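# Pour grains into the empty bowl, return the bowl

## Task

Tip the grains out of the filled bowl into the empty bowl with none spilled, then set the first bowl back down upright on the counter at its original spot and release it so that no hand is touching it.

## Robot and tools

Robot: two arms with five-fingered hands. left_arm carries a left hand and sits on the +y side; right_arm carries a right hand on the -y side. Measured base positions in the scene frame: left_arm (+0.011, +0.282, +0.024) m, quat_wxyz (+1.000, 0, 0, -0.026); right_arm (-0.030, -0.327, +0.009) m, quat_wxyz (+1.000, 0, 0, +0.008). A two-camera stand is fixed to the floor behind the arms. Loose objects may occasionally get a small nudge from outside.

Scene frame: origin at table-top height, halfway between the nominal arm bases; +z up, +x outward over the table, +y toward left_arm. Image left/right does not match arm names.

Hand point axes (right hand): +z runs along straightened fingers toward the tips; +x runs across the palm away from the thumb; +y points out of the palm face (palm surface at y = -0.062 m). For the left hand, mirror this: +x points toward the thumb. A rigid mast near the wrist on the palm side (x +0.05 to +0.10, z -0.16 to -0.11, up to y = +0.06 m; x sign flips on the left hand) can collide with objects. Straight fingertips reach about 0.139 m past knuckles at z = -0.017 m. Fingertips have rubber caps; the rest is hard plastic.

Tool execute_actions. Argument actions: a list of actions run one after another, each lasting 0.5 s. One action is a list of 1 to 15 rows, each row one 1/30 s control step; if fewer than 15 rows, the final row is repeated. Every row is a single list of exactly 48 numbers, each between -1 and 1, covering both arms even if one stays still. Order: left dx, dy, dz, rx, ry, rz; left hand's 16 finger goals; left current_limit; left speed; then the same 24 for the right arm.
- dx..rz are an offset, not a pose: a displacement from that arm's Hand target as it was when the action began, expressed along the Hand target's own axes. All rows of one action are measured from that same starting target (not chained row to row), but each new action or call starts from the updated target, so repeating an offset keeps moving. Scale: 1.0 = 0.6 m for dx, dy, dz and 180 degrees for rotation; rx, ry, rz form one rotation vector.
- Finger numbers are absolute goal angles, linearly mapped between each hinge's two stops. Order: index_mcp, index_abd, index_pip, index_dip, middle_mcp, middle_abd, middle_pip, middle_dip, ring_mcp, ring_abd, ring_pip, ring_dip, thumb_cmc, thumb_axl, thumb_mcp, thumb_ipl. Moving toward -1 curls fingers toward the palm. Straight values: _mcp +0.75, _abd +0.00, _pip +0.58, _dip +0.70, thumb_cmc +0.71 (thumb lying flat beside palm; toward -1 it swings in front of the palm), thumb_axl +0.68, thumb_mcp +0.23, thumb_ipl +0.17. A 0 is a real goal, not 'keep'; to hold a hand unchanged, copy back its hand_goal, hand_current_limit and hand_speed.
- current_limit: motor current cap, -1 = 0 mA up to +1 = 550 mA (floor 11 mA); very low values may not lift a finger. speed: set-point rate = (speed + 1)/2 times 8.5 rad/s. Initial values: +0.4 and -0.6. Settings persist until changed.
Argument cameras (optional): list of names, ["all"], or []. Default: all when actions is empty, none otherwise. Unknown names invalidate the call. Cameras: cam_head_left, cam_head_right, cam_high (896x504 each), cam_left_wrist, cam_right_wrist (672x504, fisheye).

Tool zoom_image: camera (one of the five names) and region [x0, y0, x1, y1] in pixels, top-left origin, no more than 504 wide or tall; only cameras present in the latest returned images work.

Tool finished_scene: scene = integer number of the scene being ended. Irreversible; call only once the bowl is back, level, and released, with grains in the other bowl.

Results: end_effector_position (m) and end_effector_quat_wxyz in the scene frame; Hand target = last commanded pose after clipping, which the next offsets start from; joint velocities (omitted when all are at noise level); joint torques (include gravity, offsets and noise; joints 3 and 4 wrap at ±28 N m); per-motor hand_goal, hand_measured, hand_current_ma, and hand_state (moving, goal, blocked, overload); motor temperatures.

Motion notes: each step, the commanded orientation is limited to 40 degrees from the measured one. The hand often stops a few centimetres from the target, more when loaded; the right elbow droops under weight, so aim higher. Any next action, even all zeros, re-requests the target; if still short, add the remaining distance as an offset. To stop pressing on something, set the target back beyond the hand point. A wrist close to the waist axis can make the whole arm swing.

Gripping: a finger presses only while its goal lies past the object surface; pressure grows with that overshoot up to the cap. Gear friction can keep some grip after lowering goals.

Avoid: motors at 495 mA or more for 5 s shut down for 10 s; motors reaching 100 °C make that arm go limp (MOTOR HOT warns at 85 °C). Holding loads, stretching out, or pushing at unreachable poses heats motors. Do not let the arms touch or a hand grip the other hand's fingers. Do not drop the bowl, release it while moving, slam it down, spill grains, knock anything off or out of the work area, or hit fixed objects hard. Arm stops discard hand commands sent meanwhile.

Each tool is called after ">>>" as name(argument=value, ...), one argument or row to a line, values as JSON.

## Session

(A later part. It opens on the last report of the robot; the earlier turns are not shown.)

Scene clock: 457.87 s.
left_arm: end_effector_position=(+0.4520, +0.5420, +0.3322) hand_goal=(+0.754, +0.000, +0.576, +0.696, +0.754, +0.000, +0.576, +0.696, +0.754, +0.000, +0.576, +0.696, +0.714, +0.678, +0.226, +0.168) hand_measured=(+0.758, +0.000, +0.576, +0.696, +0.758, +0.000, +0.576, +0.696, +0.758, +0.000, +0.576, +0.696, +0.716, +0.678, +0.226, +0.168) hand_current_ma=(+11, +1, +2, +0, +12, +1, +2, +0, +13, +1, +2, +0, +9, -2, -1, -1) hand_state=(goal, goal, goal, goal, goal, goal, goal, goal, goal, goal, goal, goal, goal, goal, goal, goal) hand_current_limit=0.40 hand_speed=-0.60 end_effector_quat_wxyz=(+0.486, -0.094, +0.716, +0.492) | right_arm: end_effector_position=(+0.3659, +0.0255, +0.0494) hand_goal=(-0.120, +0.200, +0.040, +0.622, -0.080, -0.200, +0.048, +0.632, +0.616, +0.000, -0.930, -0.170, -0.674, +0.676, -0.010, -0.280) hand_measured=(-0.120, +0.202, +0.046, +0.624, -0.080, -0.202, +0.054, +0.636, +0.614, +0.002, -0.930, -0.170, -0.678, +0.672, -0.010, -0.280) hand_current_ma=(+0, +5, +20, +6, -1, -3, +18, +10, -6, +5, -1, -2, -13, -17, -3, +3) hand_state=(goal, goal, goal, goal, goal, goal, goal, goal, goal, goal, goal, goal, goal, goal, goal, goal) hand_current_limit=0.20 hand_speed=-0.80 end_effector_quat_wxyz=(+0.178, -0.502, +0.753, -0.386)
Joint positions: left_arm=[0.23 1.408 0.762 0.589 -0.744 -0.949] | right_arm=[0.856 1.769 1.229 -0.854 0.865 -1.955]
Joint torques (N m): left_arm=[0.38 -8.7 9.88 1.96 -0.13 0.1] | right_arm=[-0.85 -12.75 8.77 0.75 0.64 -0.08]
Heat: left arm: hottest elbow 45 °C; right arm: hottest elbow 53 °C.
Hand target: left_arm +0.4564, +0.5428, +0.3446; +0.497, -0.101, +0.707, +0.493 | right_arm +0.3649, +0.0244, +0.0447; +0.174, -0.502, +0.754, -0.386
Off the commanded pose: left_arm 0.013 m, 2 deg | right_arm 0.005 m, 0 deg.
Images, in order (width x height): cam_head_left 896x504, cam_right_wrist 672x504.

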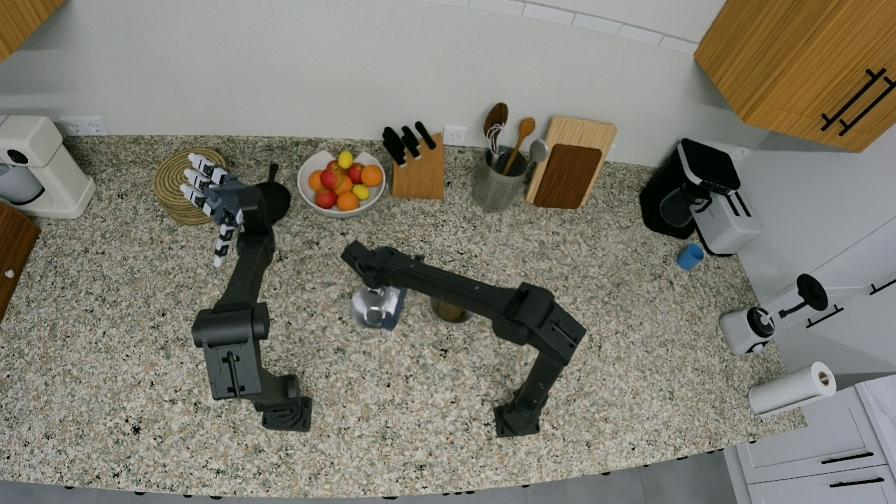

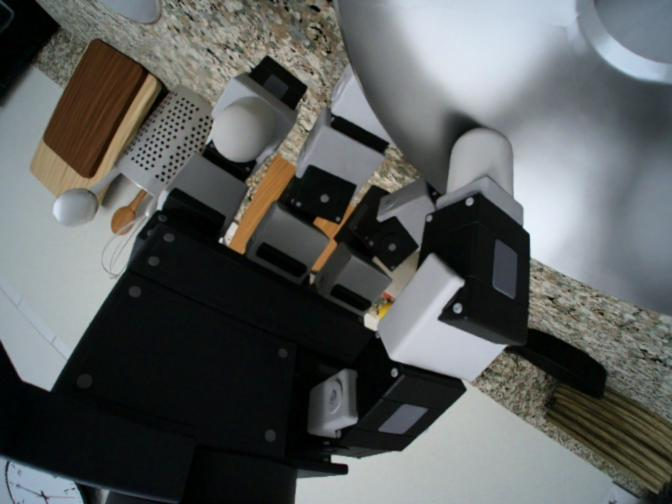

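>>> execute_actions(
  actions=[
    [[0,0,0,0,0,0,0.754,0,0.576,0.696,0.754,0,0.576,0.696,0.754,0,0.576,0.696,0.714,0.678,0.226,0.168,0.4,-0.6,0,0,0,0,0,0,0.05,0.2,0,0.5,0.05,-0.2,0,0.5,0.616,0,-0.93,-0.174,-0.671,0.678,0.06,-0.36,0.2,-0.75]],
    [[0,0,0,0,0,0,0.754,0,0.576,0.696,0.754,0,0.576,0.696,0.754,0,0.576,0.696,0.714,0.678,0.226,0.168,0.4,-0.6,0,0,0,0,0,0,0.274,0.2,-0.08,0.3,0.274,-0.2,-0.08,0.3,0.616,0,-0.93,-0.174,-0.671,0.678,0.1,-0.45,0.3,-0.7]],
    [[0,0,0,0,0,0,0.754,0,0.576,0.696,0.754,0,0.576,0.696,0.754,0,0.576,0.696,0.714,0.678,0.226,0.168,0.4,-0.6,0,0,0,0,0,0,0.45,0.2,-0.12,0.13,0.45,-0.2,-0.12,0.13,0.616,0,-0.93,-0.174,-0.671,0.678,0.14,-0.5,0.3,-0.7]],
    [[0,0,0,0,0,0,0.754,0,0.576,0.696,0.754,0,0.576,0.696,0.754,0,0.576,0.696,0.714,0.678,0.226,0.168,0.4,-0.6,0,0,0,0,0,0,0.616,0.2,-0.153,-0.029,0.616,-0.2,-0.153,-0.029,0.616,0,-0.93,-0.174,-0.671,0.678,0.169,-0.535,0.3,-0.7]],
  ],
  cameras=["cam_head_left","cam_right_wrist"],
)

>>> zoom_image(
  camera="cam_head_left",
  region=[340, 270, 420, 350],
)

Scene clock: 471.97 s.
left_arm: end_effector_position=(+0.4520, +0.5420, +0.3322) hand_goal=(+0.754, +0.000, +0.576, +0.696, +0.754, +0.000, +0.576, +0.696, +0.754, +0.000, +0.576, +0.696, +0.714, +0.678, +0.226, +0.168) hand_measured=(+0.758, +0.000, +0.576, +0.696, +0.758, +0.000, +0.576, +0.696, +0.758, +0.000, +0.576, +0.696, +0.716, +0.678, +0.226, +0.168) hand_current_ma=(+11, +1, +2, +0, +12, +1, +2, +0, +13, +1, +2, +0, +9, -2, -1, -1) hand_state=(goal, goal, goal, goal, goal, goal, goal, goal, goal, goal, goal, goal, goal, goal, goal, goal) hand_current_limit=0.40 hand_speed=-0.60 end_effector_quat_wxyz=(+0.486, -0.094, +0.716, +0.492) | right_arm: end_effector_position=(+0.3658, +0.0256, +0.0493) hand_goal=(+0.616, +0.200, -0.152, -0.028, +0.616, -0.200, -0.152, -0.028, +0.616, +0.000, -0.930, -0.174, -0.670, +0.678, +0.170, -0.534) hand_measured=(+0.604, +0.202, -0.148, -0.024, +0.604, -0.202, -0.148, -0.024, +0.614, +0.002, -0.930, -0.172, -0.672, +0.676, +0.164, -0.532) hand_current_ma=(-42, +5, +11, +8, -43, -3, +10, +10, -6, +5, -1, +8, -3, -7, -20, +10) hand_state=(goal, goal, goal, goal, goal, goal, goal, goal, goal, goal, goal, goal, goal, goal, goal, goal) hand_current_limit=0.30 hand_speed=-0.70 end_effector_quat_wxyz=(+0.178, -0.502, +0.754, -0.386)
Joint positions: left_arm=[0.23 1.408 0.762 0.589 -0.744 -0.949] | right_arm=[0.856 1.769 1.229 -0.854 0.864 -1.955]
Joint torques (N m): left_arm=[0.62 -8.59 9.85 1.88 -0.15 0.09] | right_arm=[-1.2 -13.27 8.77 0.72 0.77 -0.08]
Motor temperatures (°C): left_arm=[25 35 45 28 27 29] | right_arm=[27 31 51 26 29 28]
Heat: left arm: hottest elbow 45 °C; right arm: hottest elbow 51 °C.
Hand target: left_arm +0.4564, +0.5428, +0.3446; +0.497, -0.101, +0.707, +0.493 | right_arm +0.3649, +0.0245, +0.0447; +0.174, -0.502, +0.754, -0.386
Off the commanded pose: left_arm 0.013 m, 2 deg | right_arm 0.005 m, 0 deg.
Images, in order (width x height): cam_head_left 896x504, cam_right_wrist 672x504.

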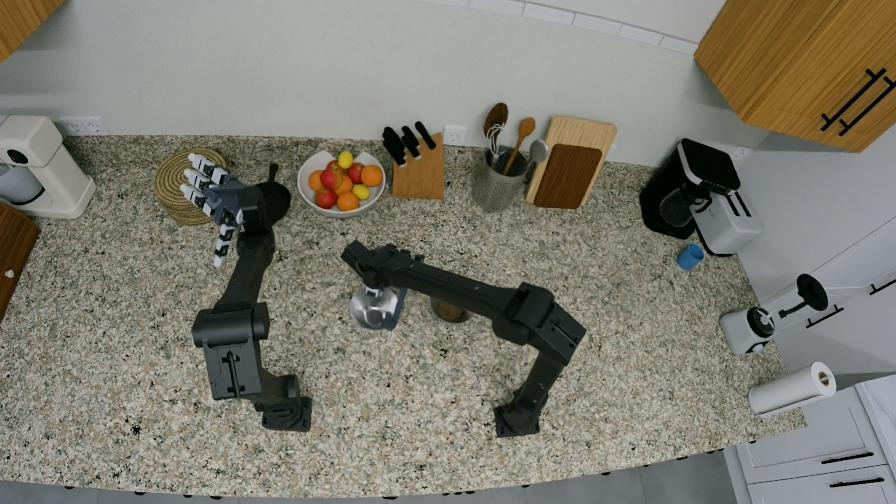

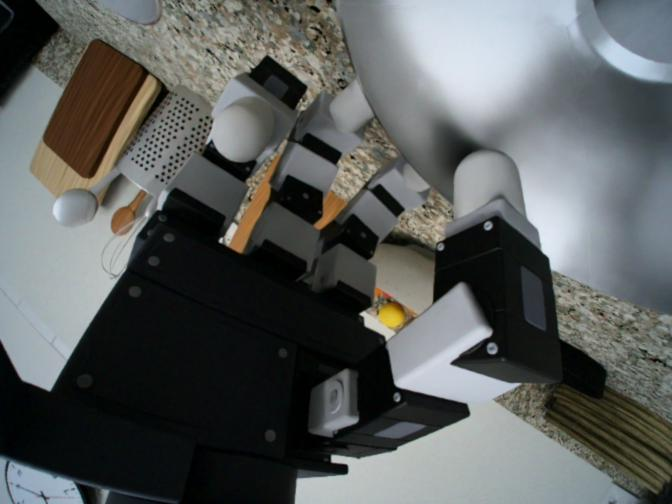

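Scaled by 6.300.

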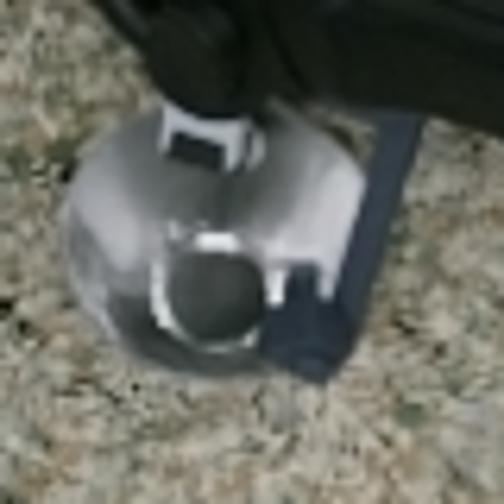

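>>> execute_actions(
  actions=[
    [[0,0,0,0,0,0,0.754,0,0.576,0.696,0.754,0,0.576,0.696,0.754,0,0.576,0.696,0.714,0.678,0.226,0.168,0.4,-0.6,0.0072,-0.0428,-0.026,0,0,0,0.616,0.2,-0.153,-0.029,0.616,-0.2,-0.153,-0.029,0.616,0,-0.93,-0.174,-0.671,0.678,0.169,-0.535,0.3,-0.7]],
  ],
  cameras=["cam_head_left","cam_right_wrist"],
)

>>> zoom_image(
  camera="cam_head_left",
  region=[340, 270, 420, 350],
)

Scene clock: 488.33 s.
left_arm: end_effector_position=(+0.4520, +0.5420, +0.3322) hand_goal=(+0.754, +0.000, +0.576, +0.696, +0.754, +0.000, +0.576, +0.696, +0.754, +0.000, +0.576, +0.696, +0.714, +0.678, +0.226, +0.168) hand_measured=(+0.758, +0.000, +0.576, +0.696, +0.758, +0.000, +0.576, +0.696, +0.758, +0.000, +0.576, +0.696, +0.716, +0.678, +0.226, +0.168) hand_current_ma=(+11, +1, +2, +0, +12, +1, +2, +0, +13, +1, +2, +0, +9, -2, -1, -1) hand_state=(goal, goal, goal, goal, goal, goal, goal, goal, goal, goal, goal, goal, goal, goal, goal, goal) hand_current_limit=0.40 hand_speed=-0.60 end_effector_quat_wxyz=(+0.486, -0.094, +0.716, +0.492) | right_arm: end_effector_position=(+0.3581, +0.0165, +0.0570) hand_goal=(+0.616, +0.200, -0.152, -0.028, +0.616, -0.200, -0.152, -0.028, +0.616, +0.000, -0.930, -0.174, -0.670, +0.678, +0.170, -0.534) hand_measured=(+0.604, +0.202, -0.148, -0.024, +0.604, -0.202, -0.148, -0.024, +0.614, +0.002, -0.930, -0.172, -0.670, +0.676, +0.164, -0.532) hand_current_ma=(-42, +5, +11, +8, -43, -3, +10, +10, -6, +5, -1, +8, -2, -7, -20, +10) hand_state=(goal, goal, goal, goal, goal, goal, goal, goal, goal, goal, goal, goal, goal, goal, goal, goal) hand_current_limit=0.30 hand_speed=-0.70 end_effector_quat_wxyz=(+0.163, -0.509, +0.750, -0.390)
Joint positions: left_arm=[0.23 1.408 0.762 0.589 -0.744 -0.949] | right_arm=[0.856 1.751 1.229 -0.908 0.864 -1.956]
Joint torques (N m): left_arm=[0.67 -8.82 9.91 1.84 -0.12 0.09] | right_arm=[-1.9 -14.04 11.74 0.35 0.73 -0.2]
Heat: left arm: hottest elbow 45 °C; right arm: hottest elbow 50 °C.
Hand target: left_arm +0.4564, +0.5428, +0.3446; +0.497, -0.101, +0.707, +0.493 | right_arm +0.3689, +0.0219, +0.0746; +0.174, -0.502, +0.754, -0.386
Off the commanded pose: left_arm 0.013 m, 2 deg | right_arm 0.021 m, 2 deg.
Images, in order (width x height): cam_head_left 896x504, cam_right_wrist 672x504.

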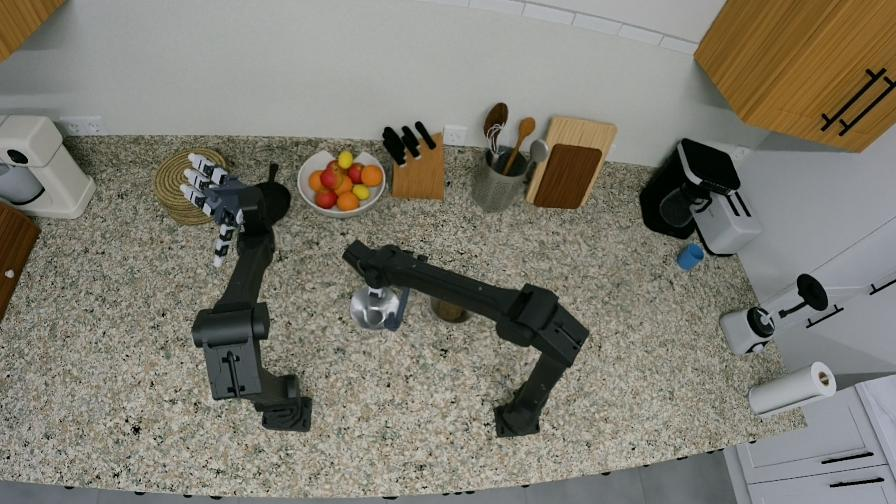

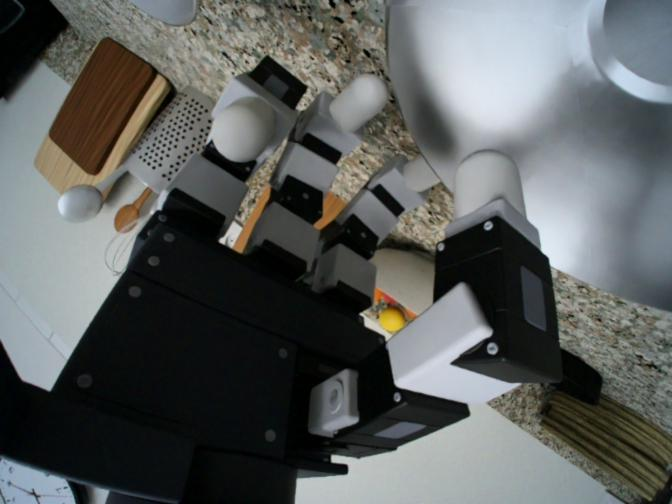

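Scaled by 6.300.

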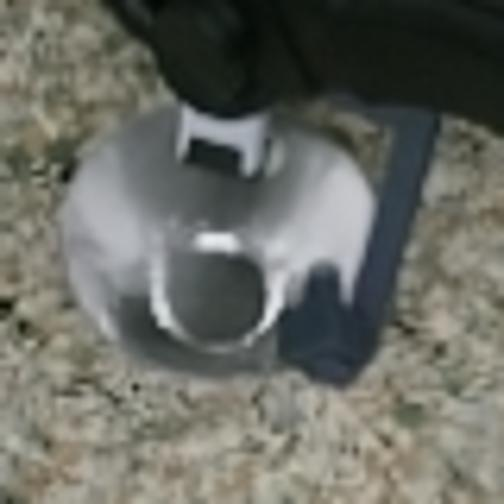

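>>> execute_actions(
  actions=[
    [[0,0,0,0,0,0,0.754,0,0.576,0.696,0.754,0,0.576,0.696,0.754,0,0.576,0.696,0.714,0.678,0.226,0.168,0.4,-0.6,0.0091,-0.059,-0.0453,0,0,0,0.616,0.2,-0.153,-0.029,0.616,-0.2,-0.153,-0.029,0.616,0,-0.93,-0.174,-0.671,0.678,0.169,-0.535,0.3,-0.7]],
    [[0,0,0,0,0,0,0.754,0,0.576,0.696,0.754,0,0.576,0.696,0.754,0,0.576,0.696,0.714,0.678,0.226,0.168,0.4,-0.6,0.0091,-0.059,-0.0453,0,0,0,0.616,0.2,-0.153,-0.029,0.616,-0.2,-0.153,-0.029,0.616,0,-0.93,-0.174,-0.671,0.678,0.169,-0.535,0.3,-0.7]],
  ],
  cameras=["cam_head_left","cam_right_wrist","cam_high"],
)

>>> zoom_image(
  camera="cam_head_left",
  region=[340, 270, 420, 350],
)

Scene clock: 497.03 s.
left_arm: end_effector_position=(+0.4520, +0.5420, +0.3322) hand_goal=(+0.754, +0.000, +0.576, +0.696, +0.754, +0.000, +0.576, +0.696, +0.754, +0.000, +0.576, +0.696, +0.714, +0.678, +0.226, +0.168) hand_measured=(+0.758, +0.000, +0.576, +0.696, +0.758, +0.000, +0.576, +0.696, +0.758, +0.000, +0.576, +0.696, +0.716, +0.678, +0.226, +0.168) hand_current_ma=(+11, +1, +2, +0, +12, +1, +2, +0, +13, +1, +2, +0, +9, -2, -1, -1) hand_state=(goal, goal, goal, goal, goal, goal, goal, goal, goal, goal, goal, goal, goal, goal, goal, goal) hand_current_limit=0.40 hand_speed=-0.60 end_effector_quat_wxyz=(+0.486, -0.094, +0.716, +0.492) | right_arm: end_effector_position=(+0.3581, +0.0136, +0.1442) hand_goal=(+0.616, +0.200, -0.152, -0.028, +0.616, -0.200, -0.152, -0.028, +0.616, +0.000, -0.930, -0.174, -0.670, +0.678, +0.170, -0.534) hand_measured=(+0.604, +0.202, -0.148, -0.024, +0.604, -0.202, -0.148, -0.024, +0.614, +0.002, -0.930, -0.172, -0.670, +0.676, +0.164, -0.532) hand_current_ma=(-40, +5, +11, +8, -41, -3, +10, +10, -6, +5, -1, +8, +0, -6, -20, +10) hand_state=(goal, goal, goal, goal, goal, goal, goal, goal, goal, goal, goal, goal, goal, goal, goal, goal) hand_current_limit=0.30 hand_speed=-0.70 end_effector_quat_wxyz=(+0.160, -0.512, +0.748, -0.390)
Joint positions: left_arm=[0.23 1.408 0.762 0.589 -0.744 -0.949] | right_arm=[0.852 1.656 1.352 -1.123 0.862 -1.97]
Joint torques (N m): left_arm=[0.21 -8.88 9.92 1.89 -0.14 0.08] | right_arm=[-1.9 -12.69 14.23 0.2 0.77 -0.21]
Heat: left arm: hottest elbow 45 °C; right arm: hottest elbow 50 °C.
Hand target: left_arm +0.4564, +0.5428, +0.3446; +0.497, -0.101, +0.707, +0.493 | right_arm +0.3729, +0.0203, +0.1645; +0.175, -0.502, +0.754, -0.386
Off the commanded pose: left_arm 0.013 m, 2 deg | right_arm 0.026 m, 2 deg.
Images, in order (width x height): cam_head_left 896x504, cam_high 896x504, cam_right_wrist 672x504.

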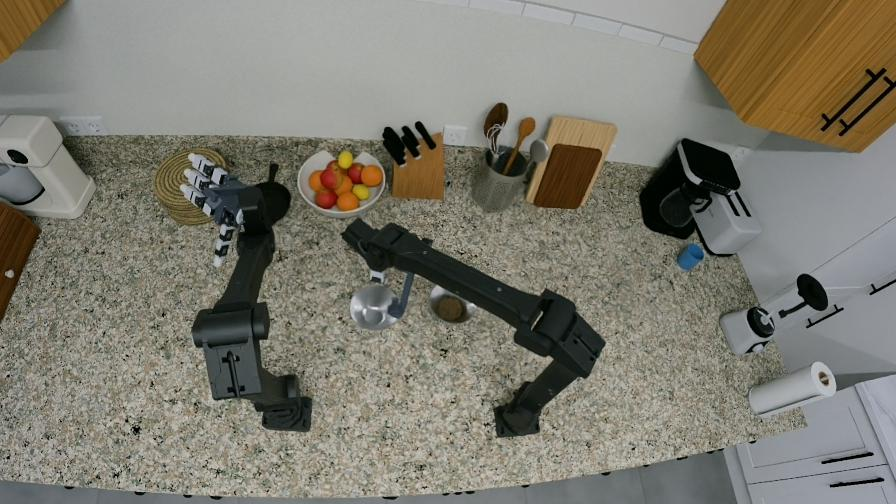

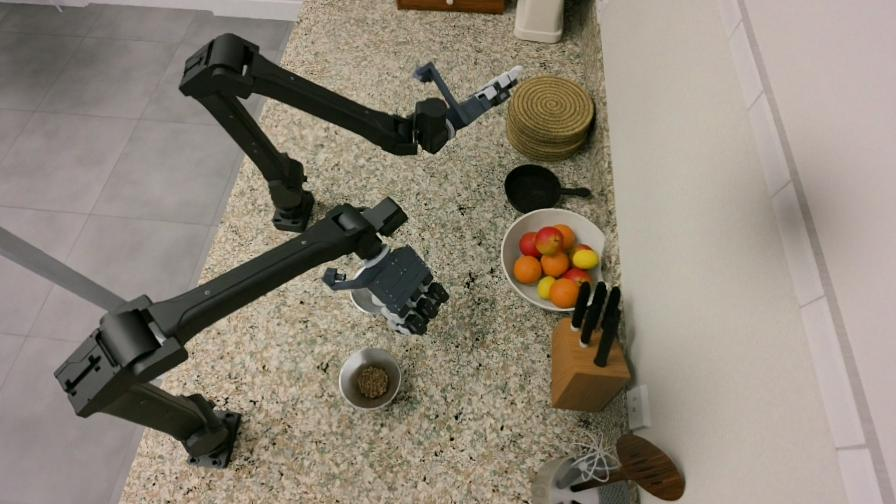

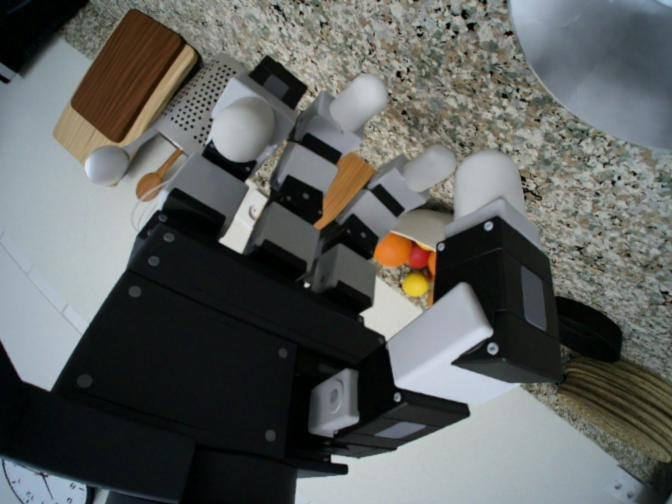

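Scaled by 6.300.

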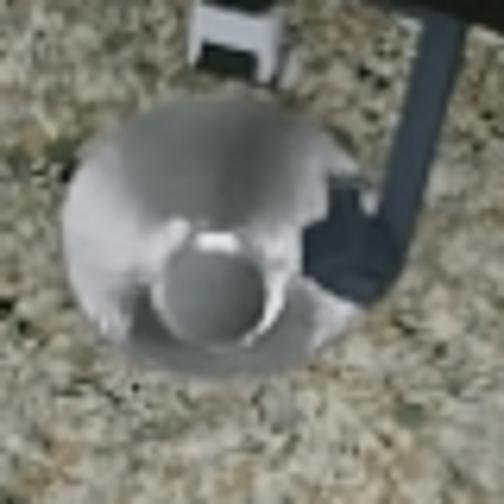

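>>> zoom_image(
  camera="cam_high",
  region=[310, 330, 440, 430],
)

Scaled by 3.877.

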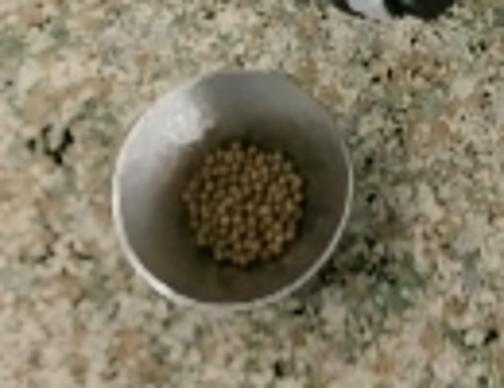

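>>> finished_scene(
  scene=3,
)

The scene is finished: the task was done.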